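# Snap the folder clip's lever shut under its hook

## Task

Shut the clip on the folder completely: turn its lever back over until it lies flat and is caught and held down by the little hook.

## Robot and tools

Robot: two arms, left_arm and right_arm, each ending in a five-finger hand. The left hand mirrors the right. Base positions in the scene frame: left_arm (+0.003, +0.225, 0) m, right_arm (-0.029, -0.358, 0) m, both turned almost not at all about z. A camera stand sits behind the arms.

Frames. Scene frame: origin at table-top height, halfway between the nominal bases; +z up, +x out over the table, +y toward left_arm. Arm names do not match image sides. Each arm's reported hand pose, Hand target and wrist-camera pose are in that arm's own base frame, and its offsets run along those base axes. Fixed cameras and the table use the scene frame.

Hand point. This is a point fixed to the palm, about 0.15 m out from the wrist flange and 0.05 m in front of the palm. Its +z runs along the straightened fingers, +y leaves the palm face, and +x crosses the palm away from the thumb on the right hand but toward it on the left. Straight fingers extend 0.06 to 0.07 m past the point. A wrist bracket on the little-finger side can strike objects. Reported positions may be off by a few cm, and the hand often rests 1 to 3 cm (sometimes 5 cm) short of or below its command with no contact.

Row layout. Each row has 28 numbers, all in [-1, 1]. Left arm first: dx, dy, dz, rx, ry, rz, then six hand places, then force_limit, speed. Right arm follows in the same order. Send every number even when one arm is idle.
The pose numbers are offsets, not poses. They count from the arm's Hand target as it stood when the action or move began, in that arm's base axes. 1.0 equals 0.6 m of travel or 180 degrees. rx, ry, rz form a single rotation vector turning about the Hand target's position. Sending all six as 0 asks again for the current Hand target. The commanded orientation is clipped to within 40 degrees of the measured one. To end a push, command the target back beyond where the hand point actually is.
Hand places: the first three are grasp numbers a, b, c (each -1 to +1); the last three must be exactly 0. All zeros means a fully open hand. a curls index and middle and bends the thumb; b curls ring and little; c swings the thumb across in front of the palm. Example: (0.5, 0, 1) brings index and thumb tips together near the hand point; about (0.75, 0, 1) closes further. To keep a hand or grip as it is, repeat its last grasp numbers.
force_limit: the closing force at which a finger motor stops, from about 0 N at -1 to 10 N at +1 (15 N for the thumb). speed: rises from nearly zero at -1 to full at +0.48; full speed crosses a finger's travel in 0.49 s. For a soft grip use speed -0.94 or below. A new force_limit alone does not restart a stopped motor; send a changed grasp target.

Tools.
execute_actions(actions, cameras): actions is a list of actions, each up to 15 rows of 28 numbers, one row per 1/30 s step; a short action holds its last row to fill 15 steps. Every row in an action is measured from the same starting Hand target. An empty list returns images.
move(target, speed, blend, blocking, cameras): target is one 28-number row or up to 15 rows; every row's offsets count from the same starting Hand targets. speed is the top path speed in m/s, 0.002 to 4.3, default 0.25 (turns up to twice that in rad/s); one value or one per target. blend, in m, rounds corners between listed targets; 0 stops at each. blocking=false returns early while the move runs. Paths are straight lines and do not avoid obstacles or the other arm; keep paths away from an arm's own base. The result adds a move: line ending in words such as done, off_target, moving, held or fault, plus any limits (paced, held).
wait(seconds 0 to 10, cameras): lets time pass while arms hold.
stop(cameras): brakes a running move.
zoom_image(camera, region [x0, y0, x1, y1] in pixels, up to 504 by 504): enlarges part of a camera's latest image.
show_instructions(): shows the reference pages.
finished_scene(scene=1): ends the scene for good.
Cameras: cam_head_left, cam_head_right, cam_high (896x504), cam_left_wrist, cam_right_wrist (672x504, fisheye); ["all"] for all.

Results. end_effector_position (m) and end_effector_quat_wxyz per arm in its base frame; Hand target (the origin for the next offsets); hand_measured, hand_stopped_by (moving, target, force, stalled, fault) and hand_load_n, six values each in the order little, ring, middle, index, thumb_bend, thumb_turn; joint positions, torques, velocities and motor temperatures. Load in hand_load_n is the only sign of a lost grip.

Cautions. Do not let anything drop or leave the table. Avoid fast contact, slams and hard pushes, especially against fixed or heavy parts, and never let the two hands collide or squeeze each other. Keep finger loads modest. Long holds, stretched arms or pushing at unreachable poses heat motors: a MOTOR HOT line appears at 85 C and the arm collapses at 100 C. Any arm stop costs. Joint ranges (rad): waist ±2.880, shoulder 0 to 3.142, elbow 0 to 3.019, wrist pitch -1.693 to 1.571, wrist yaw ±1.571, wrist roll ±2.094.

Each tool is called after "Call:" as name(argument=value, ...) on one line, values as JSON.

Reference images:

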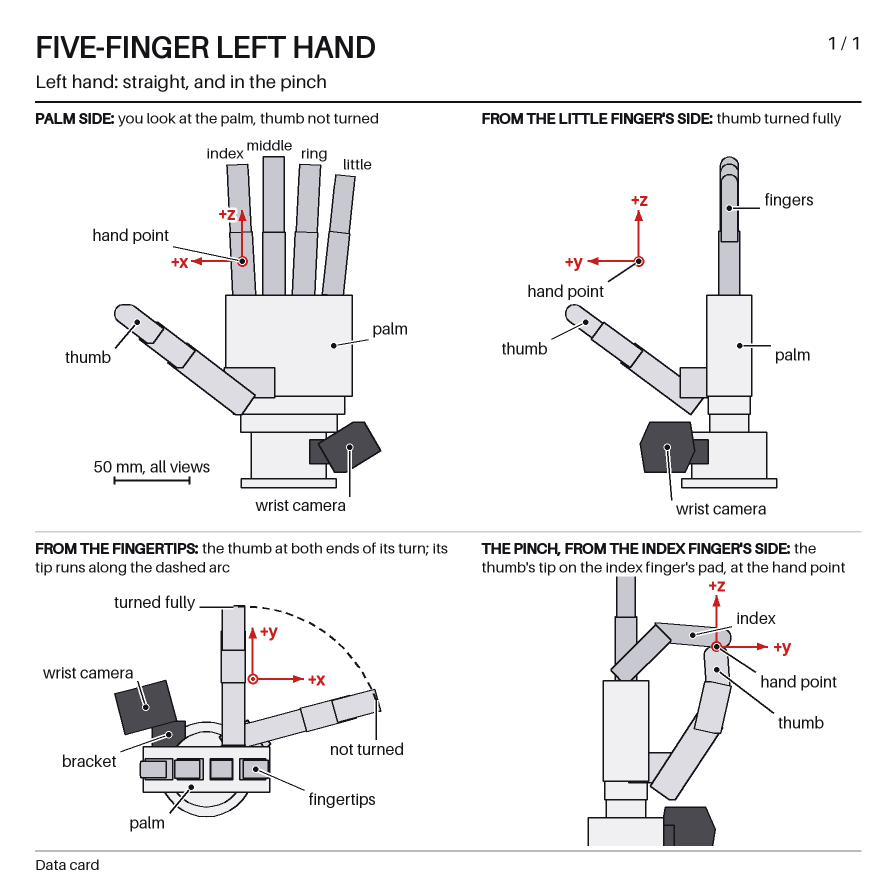

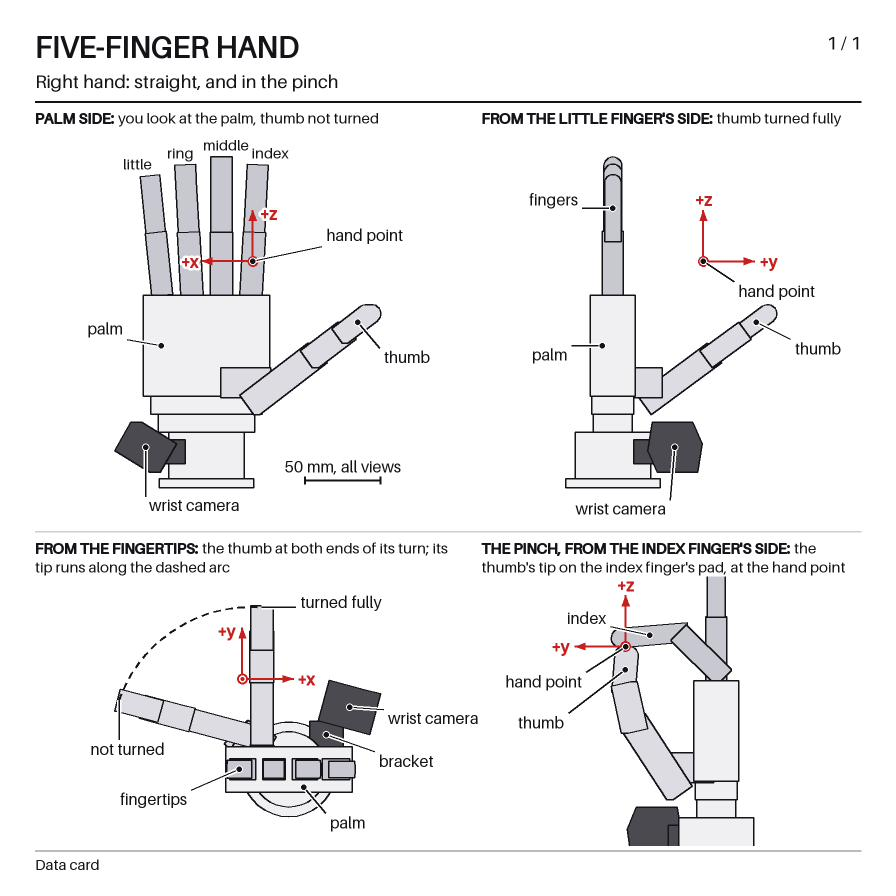

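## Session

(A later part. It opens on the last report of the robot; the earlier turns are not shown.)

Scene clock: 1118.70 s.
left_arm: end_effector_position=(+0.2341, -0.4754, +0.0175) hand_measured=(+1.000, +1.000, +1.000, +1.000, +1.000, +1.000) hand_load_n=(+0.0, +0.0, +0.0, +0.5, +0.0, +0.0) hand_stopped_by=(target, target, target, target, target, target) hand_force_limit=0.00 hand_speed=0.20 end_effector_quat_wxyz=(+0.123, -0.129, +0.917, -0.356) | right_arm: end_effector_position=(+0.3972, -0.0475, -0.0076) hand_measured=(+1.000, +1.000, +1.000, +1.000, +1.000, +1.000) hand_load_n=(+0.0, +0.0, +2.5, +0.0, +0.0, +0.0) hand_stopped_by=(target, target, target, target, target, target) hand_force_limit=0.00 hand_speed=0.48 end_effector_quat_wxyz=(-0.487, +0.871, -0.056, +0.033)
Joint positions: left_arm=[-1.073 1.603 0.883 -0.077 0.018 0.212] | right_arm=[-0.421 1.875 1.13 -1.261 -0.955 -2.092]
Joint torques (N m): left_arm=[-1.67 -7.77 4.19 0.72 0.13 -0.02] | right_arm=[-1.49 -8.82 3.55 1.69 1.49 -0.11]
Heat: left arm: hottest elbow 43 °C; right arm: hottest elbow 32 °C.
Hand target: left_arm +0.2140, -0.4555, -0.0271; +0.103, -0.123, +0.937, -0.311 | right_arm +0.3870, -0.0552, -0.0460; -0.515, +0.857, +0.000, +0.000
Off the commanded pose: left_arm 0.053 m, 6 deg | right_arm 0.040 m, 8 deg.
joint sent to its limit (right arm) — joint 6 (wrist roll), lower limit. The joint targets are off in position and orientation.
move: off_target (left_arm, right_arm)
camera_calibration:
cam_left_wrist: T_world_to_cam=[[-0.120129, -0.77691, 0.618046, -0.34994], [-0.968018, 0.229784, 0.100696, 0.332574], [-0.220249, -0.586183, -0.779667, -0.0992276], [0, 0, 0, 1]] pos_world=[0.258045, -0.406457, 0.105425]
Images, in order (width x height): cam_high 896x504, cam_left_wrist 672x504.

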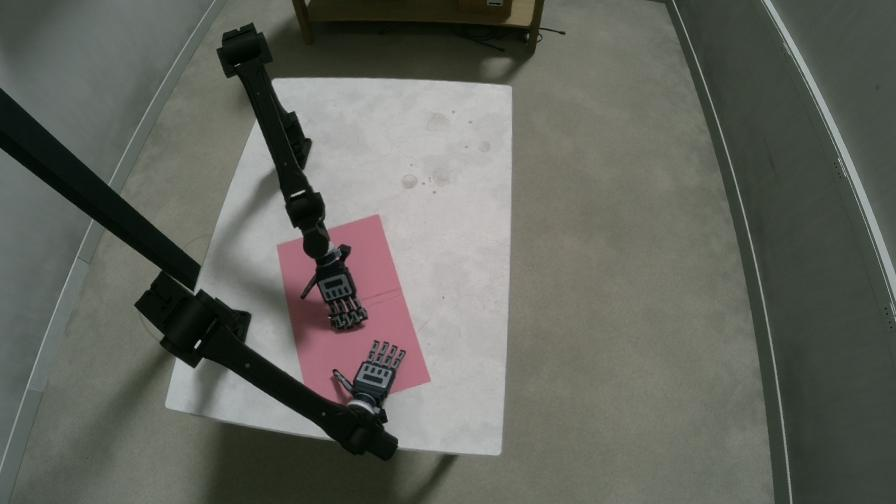

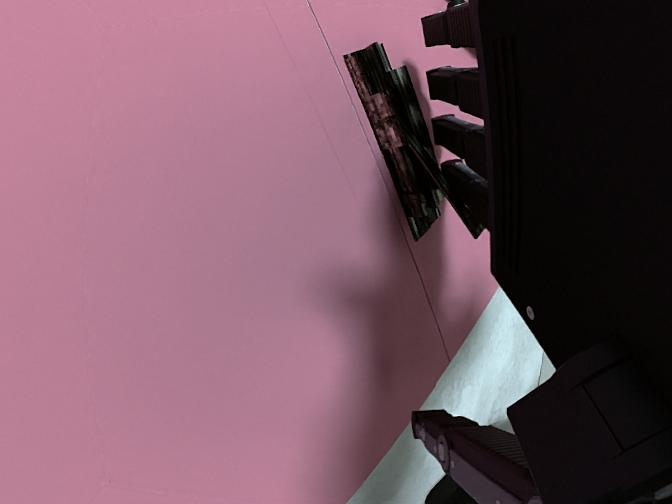

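Call:
move(target=[[-0.01,0.02,0.16,0,0,0,0,0,0,0,0,0,0,0.2,0,0,0,0,0,0,0,0,0,0,0,0,0,0.48],[0.064,0.0068,0.2647,0.1492,-0.0079,0.0652,0,0,0,0,0,0,0,0.2,0,0,0,0,0,0,0,0,0,0,0,0,0,0.48],[0.064,0.0068,0.2647,0.1492,-0.0079,0.0652,-0.125,1,0,0,0,0,0,0.48,0,0,0,0,0,0,0,0,0,0,0,0,0,0.48]], speed=[0.1,0.15,0.15], cameras=["all"])

Call:
zoom_image(camera="cam_high", region=[310, 255, 400, 335])

Call:
zoom_image(camera="cam_head_left", region=[440, 340, 550, 430])

Scene clock: 1154.30 s.
left_arm: end_effector_position=(+0.2493, -0.4311, +0.1178) hand_measured=(-1.000, -0.882, +1.000, +1.000, +1.000, +1.000) hand_load_n=(+0.0, +0.0, +0.0, +0.0, +0.0, +0.0) hand_stopped_by=(target, target, target, target, target, target) hand_force_limit=0.00 hand_speed=0.48 end_effector_quat_wxyz=(+0.167, -0.182, +0.967, -0.059) | right_arm: end_effector_position=(+0.3960, -0.0465, -0.0080) hand_measured=(+1.000, +1.000, +1.000, +1.000, +1.000, +1.000) hand_load_n=(+0.0, +0.0, +2.5, +0.0, +0.0, -0.5) hand_stopped_by=(target, target, target, target, target, target) hand_force_limit=0.00 hand_speed=0.48 end_effector_quat_wxyz=(-0.488, +0.870, -0.057, +0.032)
Joint positions: left_arm=[-1.112 1.695 1.415 -1.08 -0.29 0.119] | right_arm=[-0.421 1.875 1.127 -1.261 -0.957 -2.092]
Joint torques (N m): left_arm=[-1.49 -14.39 11.19 0.02 -0.3 -0.16] | right_arm=[-0.09 -9.76 3.59 1.85 1.61 -0.17]
Heat: left arm: hottest elbow 42 °C; right arm: hottest elbow 32 °C.
Hand target: left_arm +0.2525, -0.4512, +0.1316; +0.172, -0.186, +0.965, -0.075 | right_arm +0.3870, -0.0552, -0.0460; -0.515, +0.857, +0.000, +0.000
Off the commanded pose: left_arm 0.025 m, 2 deg | right_arm 0.040 m, 8 deg.
joint sent to its limit (right arm) — joint 6 (wrist roll), lower limit. The joint targets are off in position and orientation.
move: off_target (left_arm, right_arm); target 3's new numbers were sent with left_arm's hand 0.025 m and 2 deg from that target
camera_calibration:
cam_left_wrist: T_world_to_cam=[[0.072783, -0.994169, 0.0795611, -0.453967], [-0.977993, -0.0555036, 0.20112, 0.194681], [-0.195532, -0.0924483, -0.97633, 0.238137], [0, 0, 0, 1]] pos_world=[0.270001, -0.418499, 0.229464]
cam_right_wrist: T_world_to_cam=[[0.168276, -0.561593, -0.810122, -0.099444], [-0.914862, -0.39498, 0.0837754, 0.348102], [-0.367029, 0.727052, -0.580245, 0.286566], [0, 0, 0, 1]] pos_world=[0.440378, -0.126702, 0.0565548]

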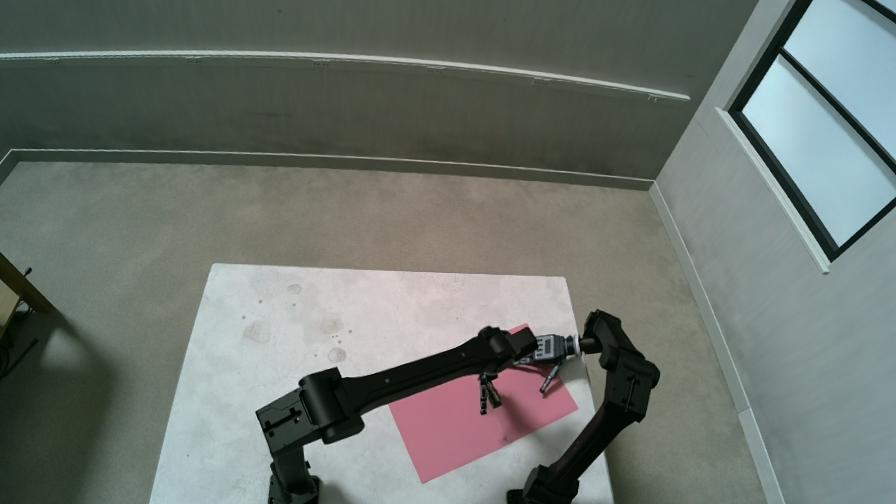

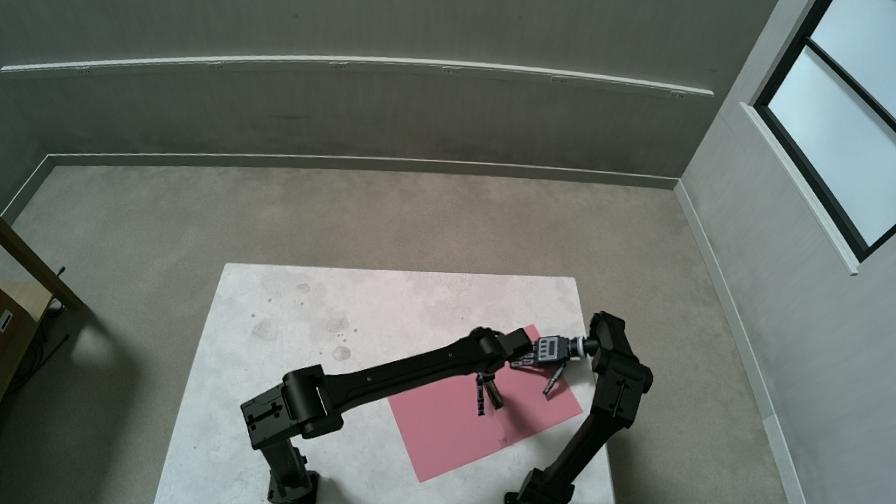

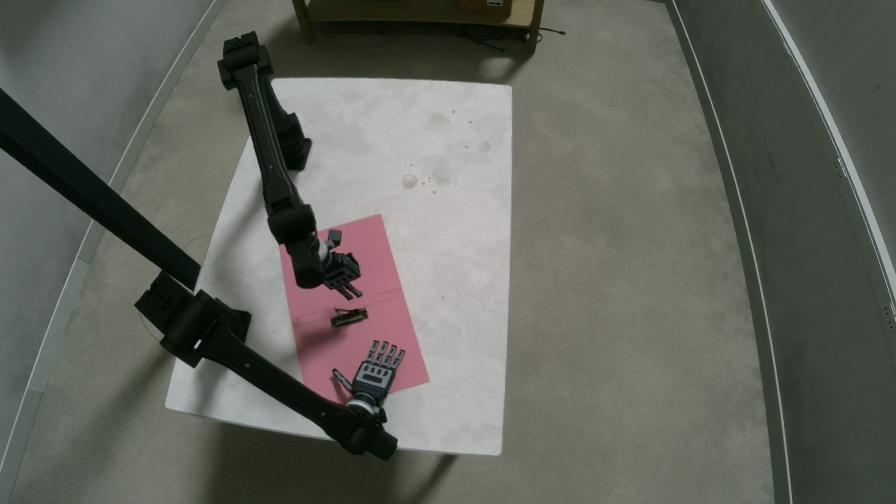

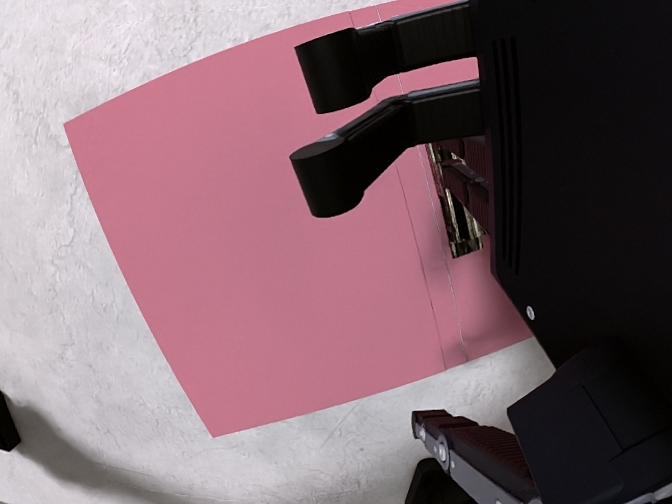

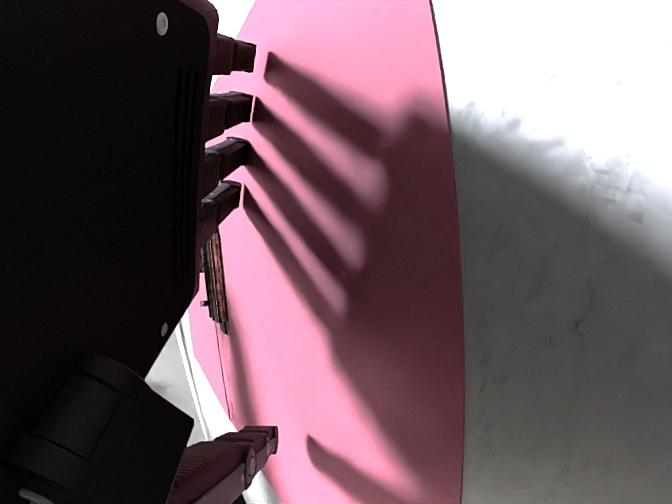

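Scaled by 5.600 from the camera's 896x504 image, which has a finer 1280x720 frame.

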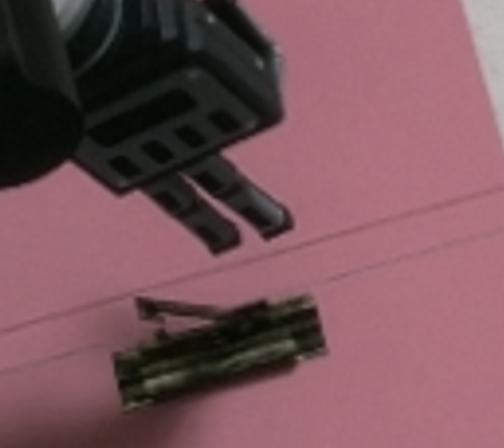

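Scaled by 4.582 from the camera's 896x504 image, which has a finer 1280x720 frame.

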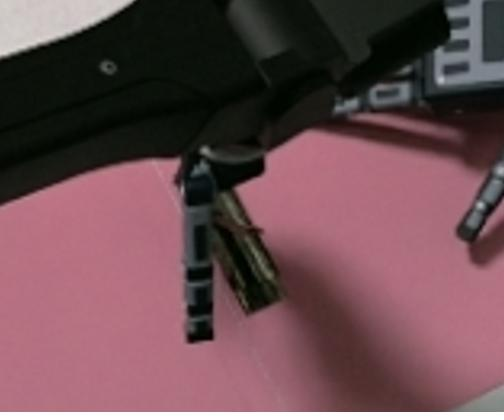

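Call:
move(target=[-0.0615,-0.0313,0,0,0,-0.02546,-0.125,1,0,0,0,0,0,0.48,0,0,0,0,0,0,0,0,0,0,0,0,0,0.48], speed=0.1, cameras=["cam_high","cam_head_left","cam_left_wrist"])

Call:
zoom_image(camera="cam_high", region=[310, 255, 400, 335])

Call:
zoom_image(camera="cam_left_wrist", region=[280, 0, 520, 240])

Scene clock: 1173.90 s.
left_arm: end_effector_position=(+0.2106, -0.4513, +0.1178) hand_measured=(-1.000, -0.882, +1.000, +1.000, +1.000, +1.000) hand_load_n=(+0.5, +0.0, +0.0, +0.0, +0.0, +0.0) hand_stopped_by=(target, target, target, target, target, target) hand_force_limit=0.00 hand_speed=0.48 end_effector_quat_wxyz=(+0.164, -0.139, +0.974, -0.066) | right_arm: end_effector_position=(+0.3960, -0.0465, -0.0080) hand_measured=(+1.000, +1.000, +1.000, +1.000, +1.000, +1.000) hand_load_n=(+0.0, +0.0, +2.5, +0.0, +0.0, -0.5) hand_stopped_by=(target, target, target, target, target, target) hand_force_limit=0.00 hand_speed=0.48 end_effector_quat_wxyz=(-0.488, +0.870, -0.057, +0.032)
Joint positions: left_arm=[-1.2 1.695 1.415 -1.08 -0.29 0.119] | right_arm=[-0.421 1.875 1.127 -1.261 -0.957 -2.092]
Joint torques (N m): left_arm=[-0.97 -14.33 11.63 0.47 -0.32 -0.08] | right_arm=[-0.26 -9.64 3.59 1.59 1.6 -0.07]
Heat: left arm: hottest elbow 45 °C; right arm: hottest elbow 32 °C.
Hand target: left_arm +0.2154, -0.4700, +0.1316; +0.168, -0.147, +0.971, -0.082 | right_arm +0.3870, -0.0552, -0.0460; -0.515, +0.857, +0.000, +0.000
Off the commanded pose: left_arm 0.024 m, 2 deg | right_arm 0.040 m, 8 deg.
joint sent to its limit (right arm) — joint 6 (wrist roll), lower limit. The joint targets are off in position and orientation.
move: off_target (left_arm, right_arm)
camera_calibration:
cam_left_wrist: T_world_to_cam=[[-0.0146577, -0.996723, 0.0795527, -0.454005], [-0.979084, 0.0304541, 0.201163, 0.194709], [-0.202927, -0.0749402, -0.976322, 0.238154], [0, 0, 0, 1]] pos_world=[0.23231, -0.440599, 0.229464]
Images, in order (width x height): cam_head_left 896x504, cam_high 896x504, cam_left_wrist 672x504.

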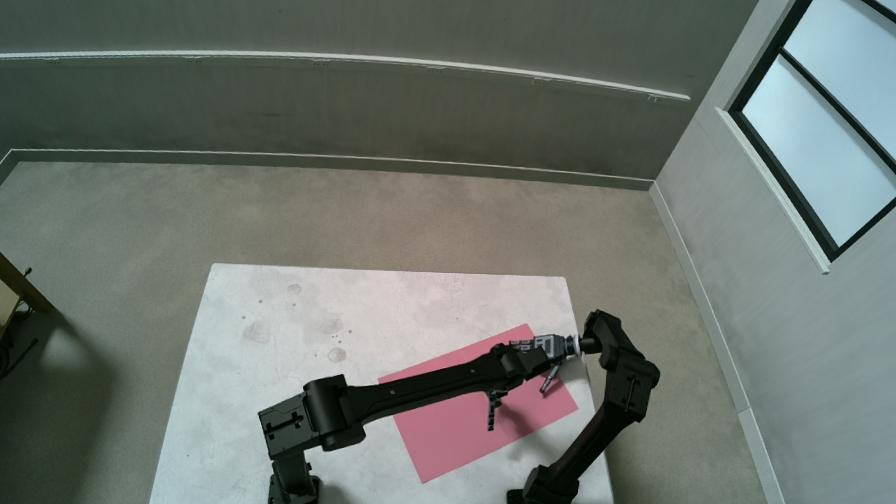

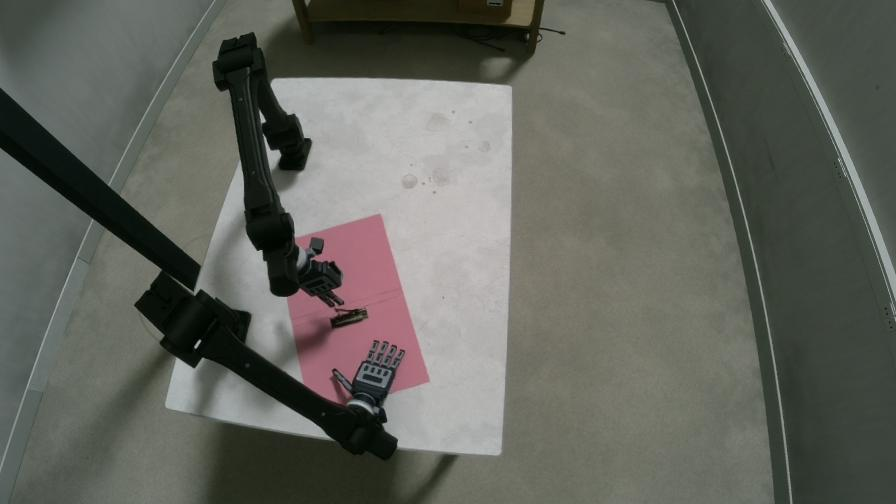

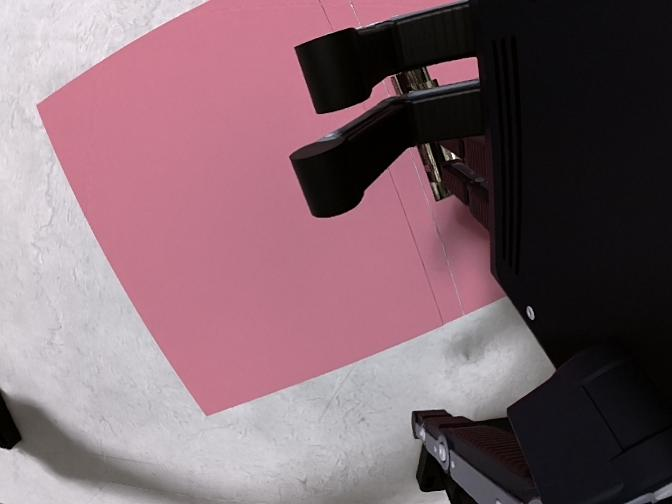

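Scaled by 5.600 from the camera's 896x504 image, which has a finer 1280x720 frame.

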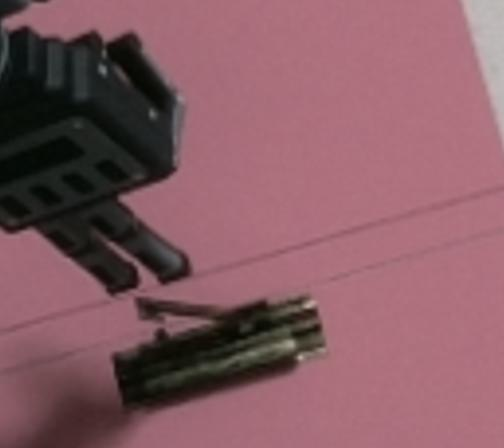

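Scaled by 2.100 from the camera's 672x504 image, which has a finer 960x720 frame.

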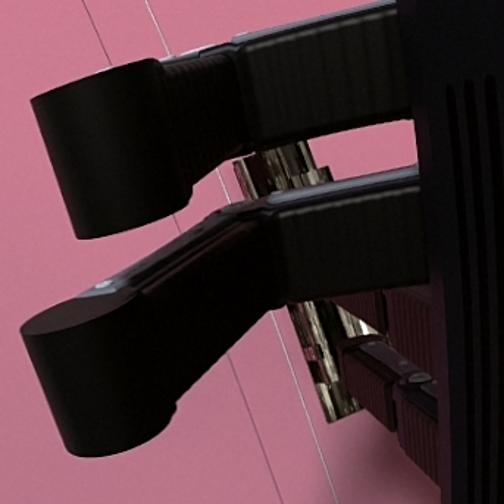

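Call:
move(target=[0.035,0.004,0,0,0,0.0127,-0.125,1,0,0,0,0,0,0.48,0,0,0,0,0,0,0,0,0,0,0,0,0,0.48], speed=0.1, cameras=["cam_high"])

Call:
zoom_image(camera="cam_high", region=[310, 255, 400, 335])

Scene clock: 1180.23 s.
left_arm: end_effector_position=(+0.2266, -0.4512, +0.1175) hand_measured=(-1.000, -0.882, +1.000, +1.000, +1.000, +1.000) hand_load_n=(+0.0, +0.0, +0.0, -0.5, +0.0, +0.0) hand_stopped_by=(target, target, target, target, target, target) hand_force_limit=0.00 hand_speed=0.48 end_effector_quat_wxyz=(+0.166, -0.153, +0.972, -0.063) | right_arm: end_effector_position=(+0.3960, -0.0465, -0.0080) hand_measured=(+1.000, +1.000, +1.000, +1.000, +1.000, +1.000) hand_load_n=(+0.0, +0.0, +2.0, +0.0, +0.0, +0.0) hand_stopped_by=(target, target, target, target, target, target) hand_force_limit=0.00 hand_speed=0.48 end_effector_quat_wxyz=(-0.488, +0.870, -0.057, +0.032)
Joint positions: left_arm=[-1.17 1.714 1.438 -1.086 -0.291 0.118] | right_arm=[-0.421 1.875 1.127 -1.261 -0.957 -2.092]
Joint torques (N m): left_arm=[-0.15 -14.39 11.43 0.34 -0.28 -0.2] | right_arm=[-0.38 -9 3.6 1.57 1.6 -0.06]
Motor temperatures (°C): left_arm=[28 30 47 26 26 25] | right_arm=[23 31 32 27 32 25]
Heat: left arm: hottest elbow 47 °C; right arm: hottest elbow 32 °C.
Hand target: left_arm +0.2365, -0.4676, +0.1316; +0.170, -0.167, +0.968, -0.078 | right_arm +0.3870, -0.0552, -0.0460; -0.515, +0.857, +0.000, +0.000
Off the commanded pose: left_arm 0.024 m, 2 deg | right_arm 0.040 m, 8 deg.
joint sent to its limit (right arm) — joint 6 (wrist roll), lower limit. The joint targets are off in position and orientation.
move: off_target (left_arm, right_arm)
Images, in order (width x height): cam_high 896x504.

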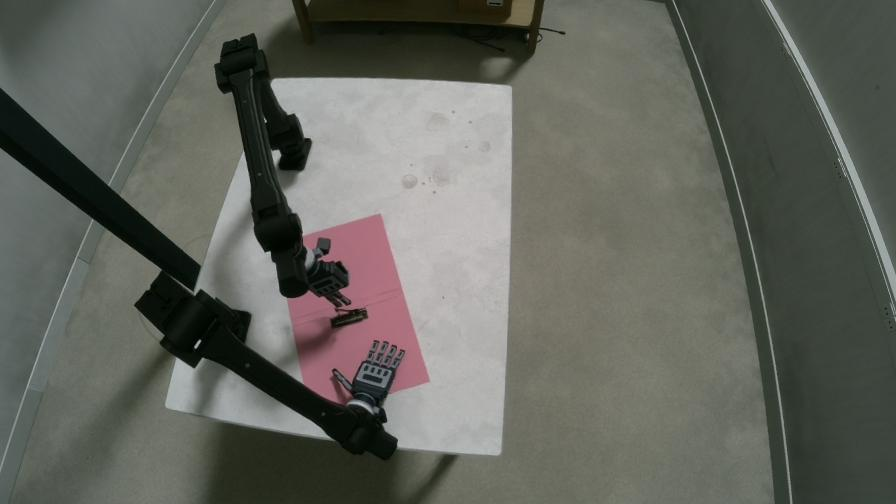

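Scaled by 5.600 from the camera's 896x504 image, which has a finer 1280x720 frame.

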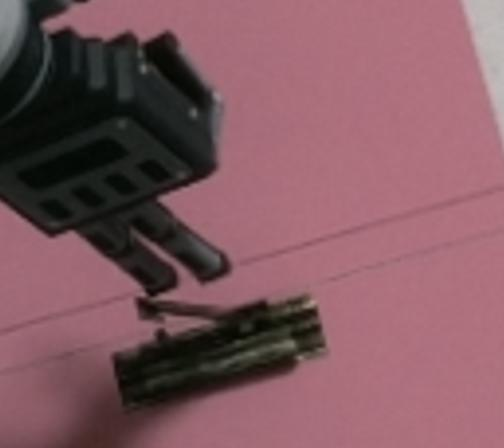

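Call:
move(target=[[-0.0235,-0.0115,0,0,0,-0.00955,-0.125,1,0,0,0,0,0,0.48,0,0,0,0,0,0,0,0,0,0,0,0,0,0.48],[-0.0235,-0.0115,-0.055,0,0,-0.00955,-0.125,1,0,0,0,0,0,0.48,0,0,0,0,0,0,0,0,0,0,0,0,0,0.48]], speed=0.08, cameras=["cam_high","cam_left_wrist"])

Call:
zoom_image(camera="cam_high", region=[310, 255, 400, 335])

Scene clock: 1189.87 s.
left_arm: end_effector_position=(+0.2258, -0.4670, +0.1064) hand_measured=(-1.000, -0.882, +1.000, +1.000, +1.000, +1.000) hand_load_n=(+0.0, +0.0, +0.0, +0.0, +0.0, +0.0) hand_stopped_by=(target, target, target, target, target, target) hand_force_limit=0.00 hand_speed=0.48 end_effector_quat_wxyz=(+0.170, -0.148, +0.971, -0.077) | right_arm: end_effector_position=(+0.3960, -0.0465, -0.0080) hand_measured=(+1.000, +1.000, +1.000, +1.000, +1.000, +1.000) hand_load_n=(+0.0, +0.0, +2.5, +0.0, +0.0, -0.5) hand_stopped_by=(target, target, target, target, target, target) hand_force_limit=0.00 hand_speed=0.48 end_effector_quat_wxyz=(-0.488, +0.870, -0.057, +0.032)
Joint positions: left_arm=[-1.185 1.737 1.439 -1.035 -0.294 0.118] | right_arm=[-0.421 1.875 1.127 -1.261 -0.957 -2.092]
Joint torques (N m): left_arm=[-1.61 -14.68 7.57 1.22 -0.11 -0.13] | right_arm=[-0.85 -9.23 3.75 1.48 1.6 -0.12]
Heat: left arm: hottest elbow 51 °C; right arm: hottest wrist yaw 33 °C.
Hand target: left_arm +0.2225, -0.4746, +0.0987; +0.169, -0.152, +0.971, -0.081 | right_arm +0.3870, -0.0552, -0.0460; -0.515, +0.857, +0.000, +0.000
Off the commanded pose: left_arm 0.011 m, 1 deg | right_arm 0.040 m, 8 deg.
joint sent to its limit (right arm) — joint 6 (wrist roll), lower limit. The joint targets are off in position and orientation.
move: off_target (left_arm, right_arm)
camera_calibration:
cam_left_wrist: T_world_to_cam=[[0.000229209, -0.994628, 0.103512, -0.473438], [-0.982198, 0.0192207, 0.186862, 0.209365], [-0.187848, -0.101712, -0.976917, 0.213096], [0, 0, 0, 1]] pos_world=[0.245776, -0.453245, 0.218061]
Images, in order (width x height): cam_high 896x504, cam_left_wrist 672x504.

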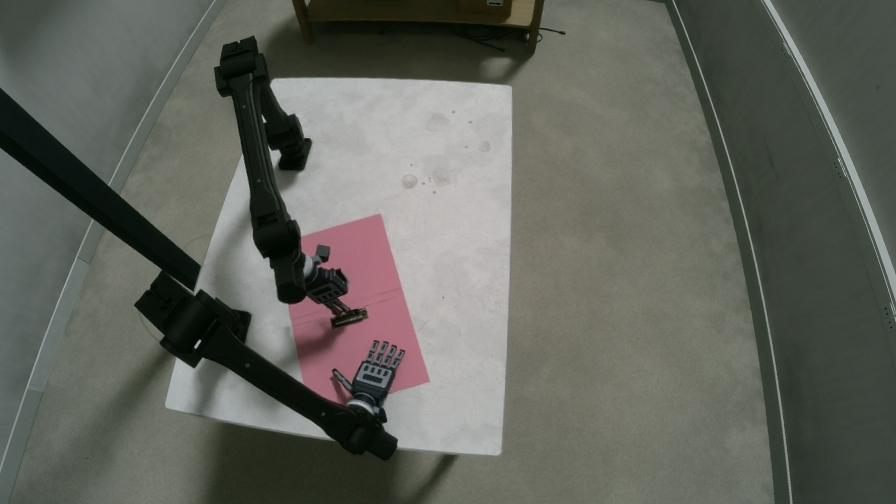

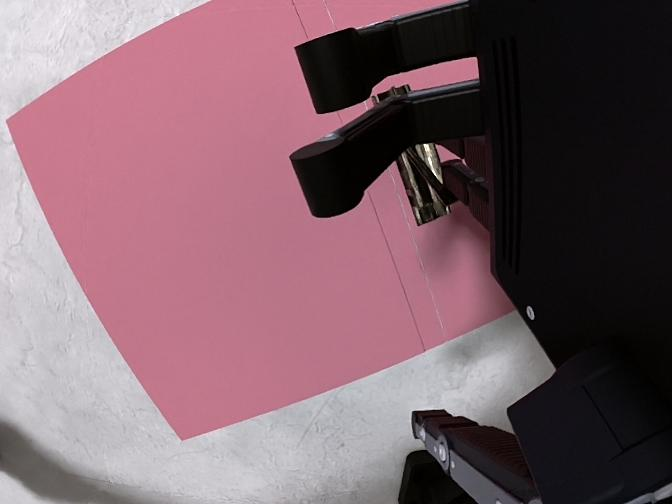

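Scaled by 5.600 from the camera's 896x504 image, which has a finer 1280x720 frame.

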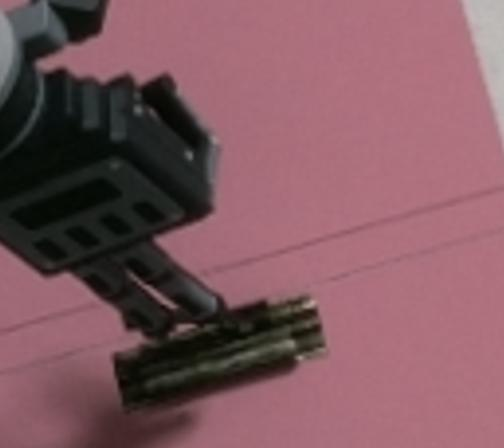

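Call:
move(target=[-0.0142,0.0392,0,0,0,0,-0.125,1,0,0,0,0,0,0.48,0,0,0,0,0,0,0,0,0,0,0,0,0,0.48], speed=0.08, cameras=["cam_high","cam_left_wrist"])

Call:
zoom_image(camera="cam_high", region=[310, 255, 400, 335])

Scene clock: 1197.13 s.
left_arm: end_effector_position=(+0.2152, -0.4416, +0.0832) hand_measured=(-1.000, -0.882, +1.000, +1.000, +1.000, +1.000) hand_load_n=(+0.0, +0.0, +0.0, +0.0, +0.0, +0.0) hand_stopped_by=(target, target, target, target, target, target) hand_force_limit=0.00 hand_speed=0.48 end_effector_quat_wxyz=(+0.164, -0.146, +0.974, -0.055) | right_arm: end_effector_position=(+0.3960, -0.0465, -0.0080) hand_measured=(+1.000, +1.000, +1.000, +1.000, +1.000, +1.000) hand_load_n=(+0.0, +0.0, +2.5, +0.0, +0.0, +0.0) hand_stopped_by=(target, target, target, target, target, target) hand_force_limit=0.00 hand_speed=0.48 end_effector_quat_wxyz=(-0.488, +0.870, -0.057, +0.032)
Joint positions: left_arm=[-1.185 1.72 1.352 -1.011 -0.293 0.116] | right_arm=[-0.421 1.875 1.127 -1.261 -0.957 -2.092]
Joint torques (N m): left_arm=[-1.49 -17.26 7.53 1.37 -0.18 -0.12] | right_arm=[-0.73 -9.82 3.67 1.55 1.57 -0.15]
Heat: left arm: hottest elbow 50 °C; right arm: hottest wrist yaw 33 °C.
Hand target: left_arm +0.2139, -0.4511, +0.0987; +0.169, -0.152, +0.970, -0.081 | right_arm +0.3870, -0.0552, -0.0460; -0.515, +0.857, +0.000, +0.000
Off the commanded pose: left_arm 0.018 m, 3 deg | right_arm 0.040 m, 8 deg.
joint sent to its limit (right arm) — joint 6 (wrist roll), lower limit. The joint targets are off in position and orientation.
move: off_target (left_arm, right_arm)
camera_calibration:
cam_left_wrist: T_world_to_cam=[[0.00370937, -0.998117, 0.0612243, -0.444537], [-0.978582, 0.00897835, 0.205659, 0.195945], [-0.205822, -0.0606759, -0.976707, 0.212906], [0, 0, 0, 1]] pos_world=[0.237218, -0.432541, 0.194866]
Images, in order (width x height): cam_high 896x504, cam_left_wrist 672x504.

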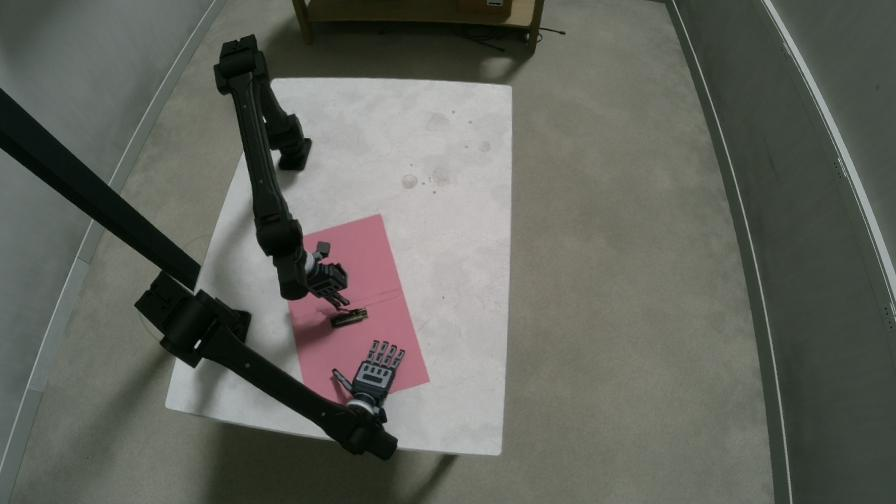

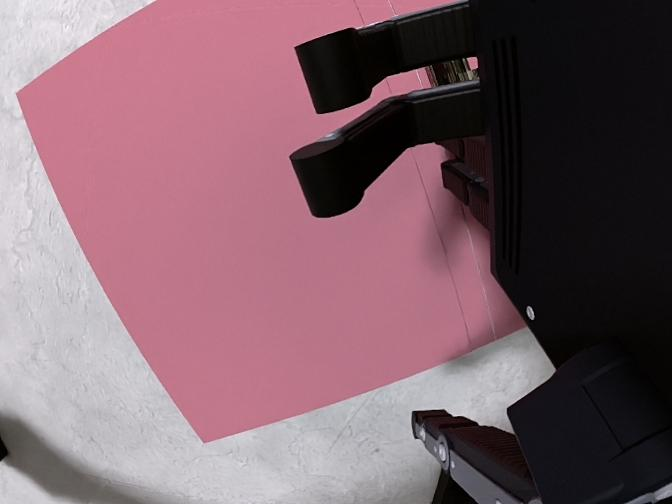

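Scaled by 5.600 from the camera's 896x504 image, which has a finer 1280x720 frame.

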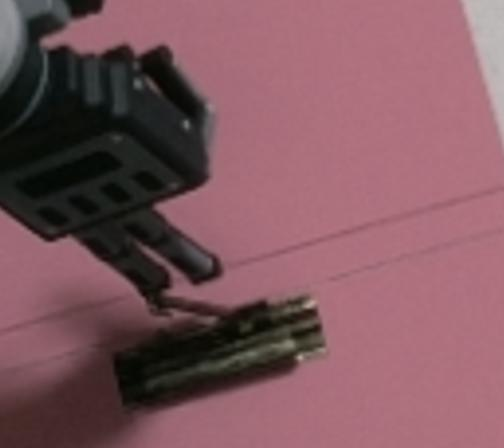

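Call:
move(target=[[0,0,0.05,0,0,0,-0.125,1,0,0,0,0,0,0.48,0,0,0,0,0,0,0,0,0,0,0,0,0,0.48],[0.0085,-0.0235,0.05,0,0,0,-0.125,1,0,0,0,0,0,0.48,0,0,0,0,0,0,0,0,0,0,0,0,0,0.48]], speed=0.08, cameras=["cam_high"])

Call:
zoom_image(camera="cam_high", region=[310, 255, 400, 335])

Scene clock: 1204.50 s.
left_arm: end_effector_position=(+0.2170, -0.4463, +0.1154) hand_measured=(-1.000, -0.882, +1.000, +1.000, +1.000, +1.000) hand_load_n=(+0.5, +0.0, +0.0, +0.0, -0.5, +0.0) hand_stopped_by=(target, target, target, target, target, target) hand_force_limit=0.00 hand_speed=0.48 end_effector_quat_wxyz=(+0.167, -0.148, +0.973, -0.065) | right_arm: end_effector_position=(+0.3960, -0.0465, -0.0080) hand_measured=(+1.000, +1.000, +1.000, +1.000, +1.000, +1.000) hand_load_n=(+0.0, +0.0, +2.5, +0.0, +0.0, -0.5) hand_stopped_by=(target, target, target, target, target, target) hand_force_limit=0.00 hand_speed=0.48 end_effector_quat_wxyz=(-0.488, +0.870, -0.057, +0.032)
Joint positions: left_arm=[-1.185 1.691 1.403 -1.07 -0.293 0.116] | right_arm=[-0.421 1.875 1.127 -1.261 -0.957 -2.092]
Joint torques (N m): left_arm=[-1.14 -14.21 11.18 0.39 -0.2 -0.16] | right_arm=[-1.32 -9.82 3.67 1.76 1.55 -0.1]
Heat: left arm: hottest elbow 49 °C; right arm: hottest wrist yaw 33 °C.
Hand target: left_arm +0.2190, -0.4652, +0.1288; +0.169, -0.152, +0.970, -0.081 | right_arm +0.3870, -0.0552, -0.0460; -0.515, +0.857, +0.000, +0.000
Off the commanded pose: left_arm 0.023 m, 2 deg | right_arm 0.040 m, 8 deg.
joint sent to its limit (right arm) — joint 6 (wrist roll), lower limit. The joint targets are off in position and orientation.
move: off_target (left_arm, right_arm)
Images, in order (width x height): cam_high 896x504.

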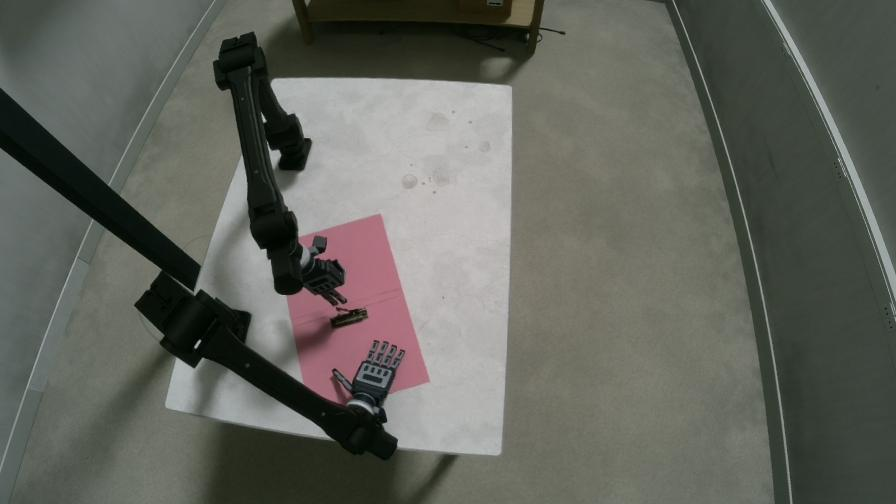

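Scaled by 5.600 from the camera's 896x504 image, which has a finer 1280x720 frame.

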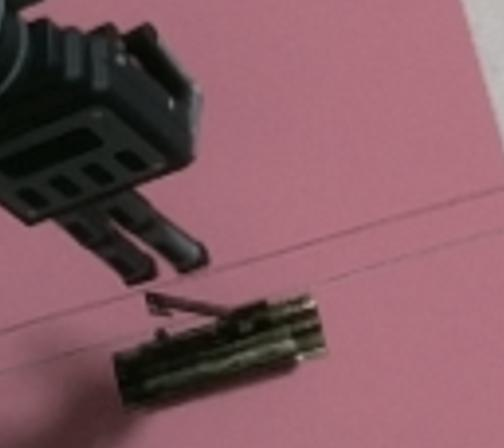

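Call:
move(target=[-0.0023,0.0063,-0.0583,0,0,0,-0.125,1,0,0,0,0,0,0.48,0,0,0,0,0,0,0,0,0,0,0,0,0,0.48], speed=0.08, cameras=["cam_high"])

Call:
zoom_image(camera="cam_high", region=[310, 255, 400, 335])

Scene clock: 1208.33 s.
left_arm: end_effector_position=(+0.2194, -0.4528, +0.0966) hand_measured=(-1.000, -0.882, +1.000, +1.000, +1.000, +1.000) hand_load_n=(+0.0, +0.0, +0.0, +0.0, +0.0, +0.0) hand_stopped_by=(target, target, target, target, target, target) hand_force_limit=0.00 hand_speed=0.48 end_effector_quat_wxyz=(+0.168, -0.149, +0.972, -0.073) | right_arm: end_effector_position=(+0.3960, -0.0465, -0.0080) hand_measured=(+1.000, +1.000, +1.000, +1.000, +1.000, +1.000) hand_load_n=(-0.5, +0.0, +2.5, +0.0, +0.0, -0.5) hand_stopped_by=(target, target, target, target, target, target) hand_force_limit=0.00 hand_speed=0.48 end_effector_quat_wxyz=(-0.488, +0.870, -0.057, +0.032)
Joint positions: left_arm=[-1.185 1.712 1.379 -1.009 -0.293 0.116] | right_arm=[-0.421 1.875 1.127 -1.261 -0.957 -2.092]
Joint torques (N m): left_arm=[-1.49 -15.44 7.94 1.4 -0.22 -0.11] | right_arm=[-0.73 -9.29 3.49 1.73 1.6 -0.09]
Heat: left arm: hottest elbow 49 °C; right arm: hottest wrist yaw 33 °C.
Hand target: left_arm +0.2175, -0.4614, +0.0938; +0.169, -0.152, +0.971, -0.081 | right_arm +0.3870, -0.0552, -0.0460; -0.515, +0.857, +0.000, +0.000
Off the commanded pose: left_arm 0.009 m, 1 deg | right_arm 0.040 m, 8 deg.
joint sent to its limit (right arm) — joint 6 (wrist roll), lower limit. The joint targets are off in position and orientation.
move: off_target (right_arm)
Images, in order (width x height): cam_high 896x504.

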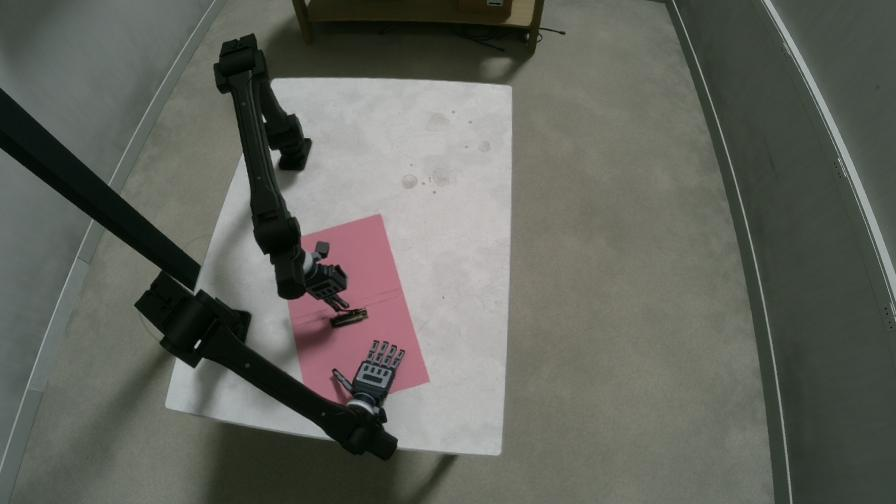

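Scaled by 5.600 from the camera's 896x504 image, which has a finer 1280x720 frame.

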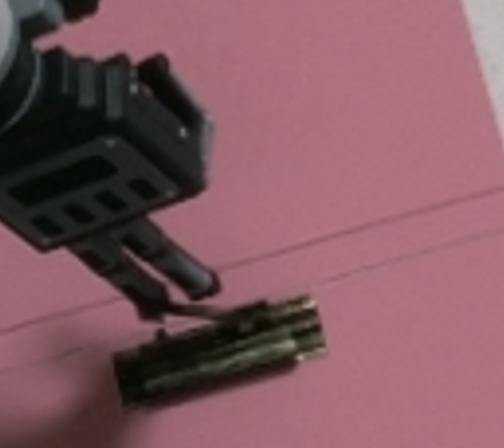

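Call:
move(target=[-0.0015,0.004,-0.05,0,0,0,-0.125,1,0,0,0,0,0,0.48,0,0,0,0,0,0,0,0,0,0,0,0,0,0.48], speed=0.06, cameras=["cam_high","cam_left_wrist"])

Call:
zoom_image(camera="cam_high", region=[310, 255, 400, 335])

Scene clock: 1212.13 s.
left_arm: end_effector_position=(+0.2183, -0.4502, +0.0671) hand_measured=(-1.000, -0.882, +1.000, +1.000, +1.000, +1.000) hand_load_n=(+0.0, +0.0, -0.5, +0.0, +0.0, +0.5) hand_stopped_by=(target, target, target, target, target, target) hand_force_limit=0.00 hand_speed=0.48 end_effector_quat_wxyz=(+0.169, -0.148, +0.972, -0.073) | right_arm: end_effector_position=(+0.3960, -0.0465, -0.0080) hand_measured=(+1.000, +1.000, +1.000, +1.000, +1.000, +1.000) hand_load_n=(+0.0, +0.0, +2.5, +0.0, +0.0, -0.5) hand_stopped_by=(target, target, target, target, target, target) hand_force_limit=0.00 hand_speed=0.48 end_effector_quat_wxyz=(-0.488, +0.870, -0.057, +0.032)
Joint positions: left_arm=[-1.185 1.734 1.325 -0.935 -0.294 0.116] | right_arm=[-0.421 1.875 1.127 -1.261 -0.957 -2.092]
Joint torques (N m): left_arm=[-1.14 -15.62 7.42 1.33 -0.21 -0.13] | right_arm=[-0.32 -9.05 3.7 1.68 1.61 -0.13]
Heat: left arm: hottest elbow 49 °C; right arm: hottest wrist yaw 33 °C.
Hand target: left_arm +0.2166, -0.4590, +0.0636; +0.169, -0.152, +0.971, -0.081 | right_arm +0.3870, -0.0552, -0.0460; -0.515, +0.857, +0.000, +0.000
Off the commanded pose: left_arm 0.010 m, 1 deg | right_arm 0.040 m, 8 deg.
joint sent to its limit (right arm) — joint 6 (wrist roll), lower limit. The joint targets are off in position and orientation.
move: off_target (right_arm)
camera_calibration:
cam_left_wrist: T_world_to_cam=[[0.0019346, -0.995514, 0.0945947, -0.452775], [-0.981349, 0.0162937, 0.191545, 0.207218], [-0.192227, -0.0932009, -0.976915, 0.179774], [0, 0, 0, 1]] pos_world=[0.238787, -0.437365, 0.178762]
Images, in order (width x height): cam_high 896x504, cam_left_wrist 672x504.

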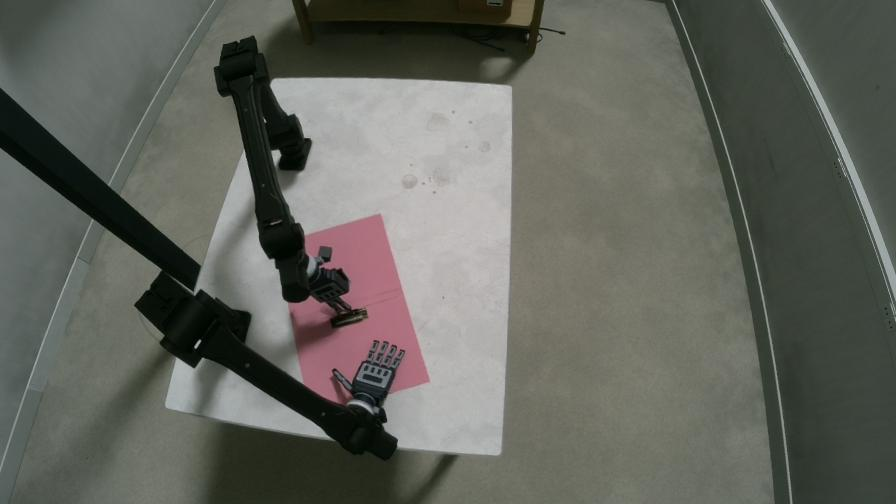

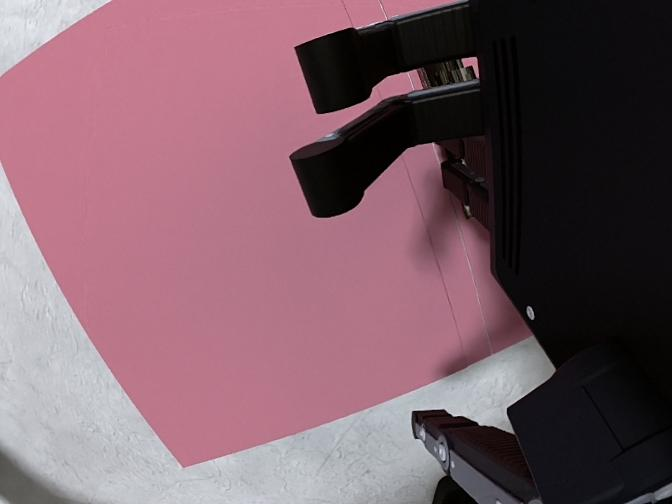

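Scaled by 5.600 from the camera's 896x504 image, which has a finer 1280x720 frame.

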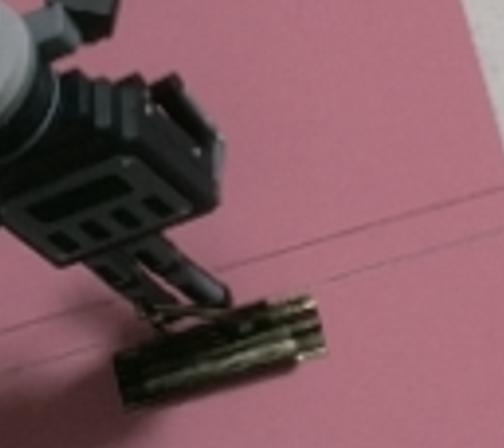

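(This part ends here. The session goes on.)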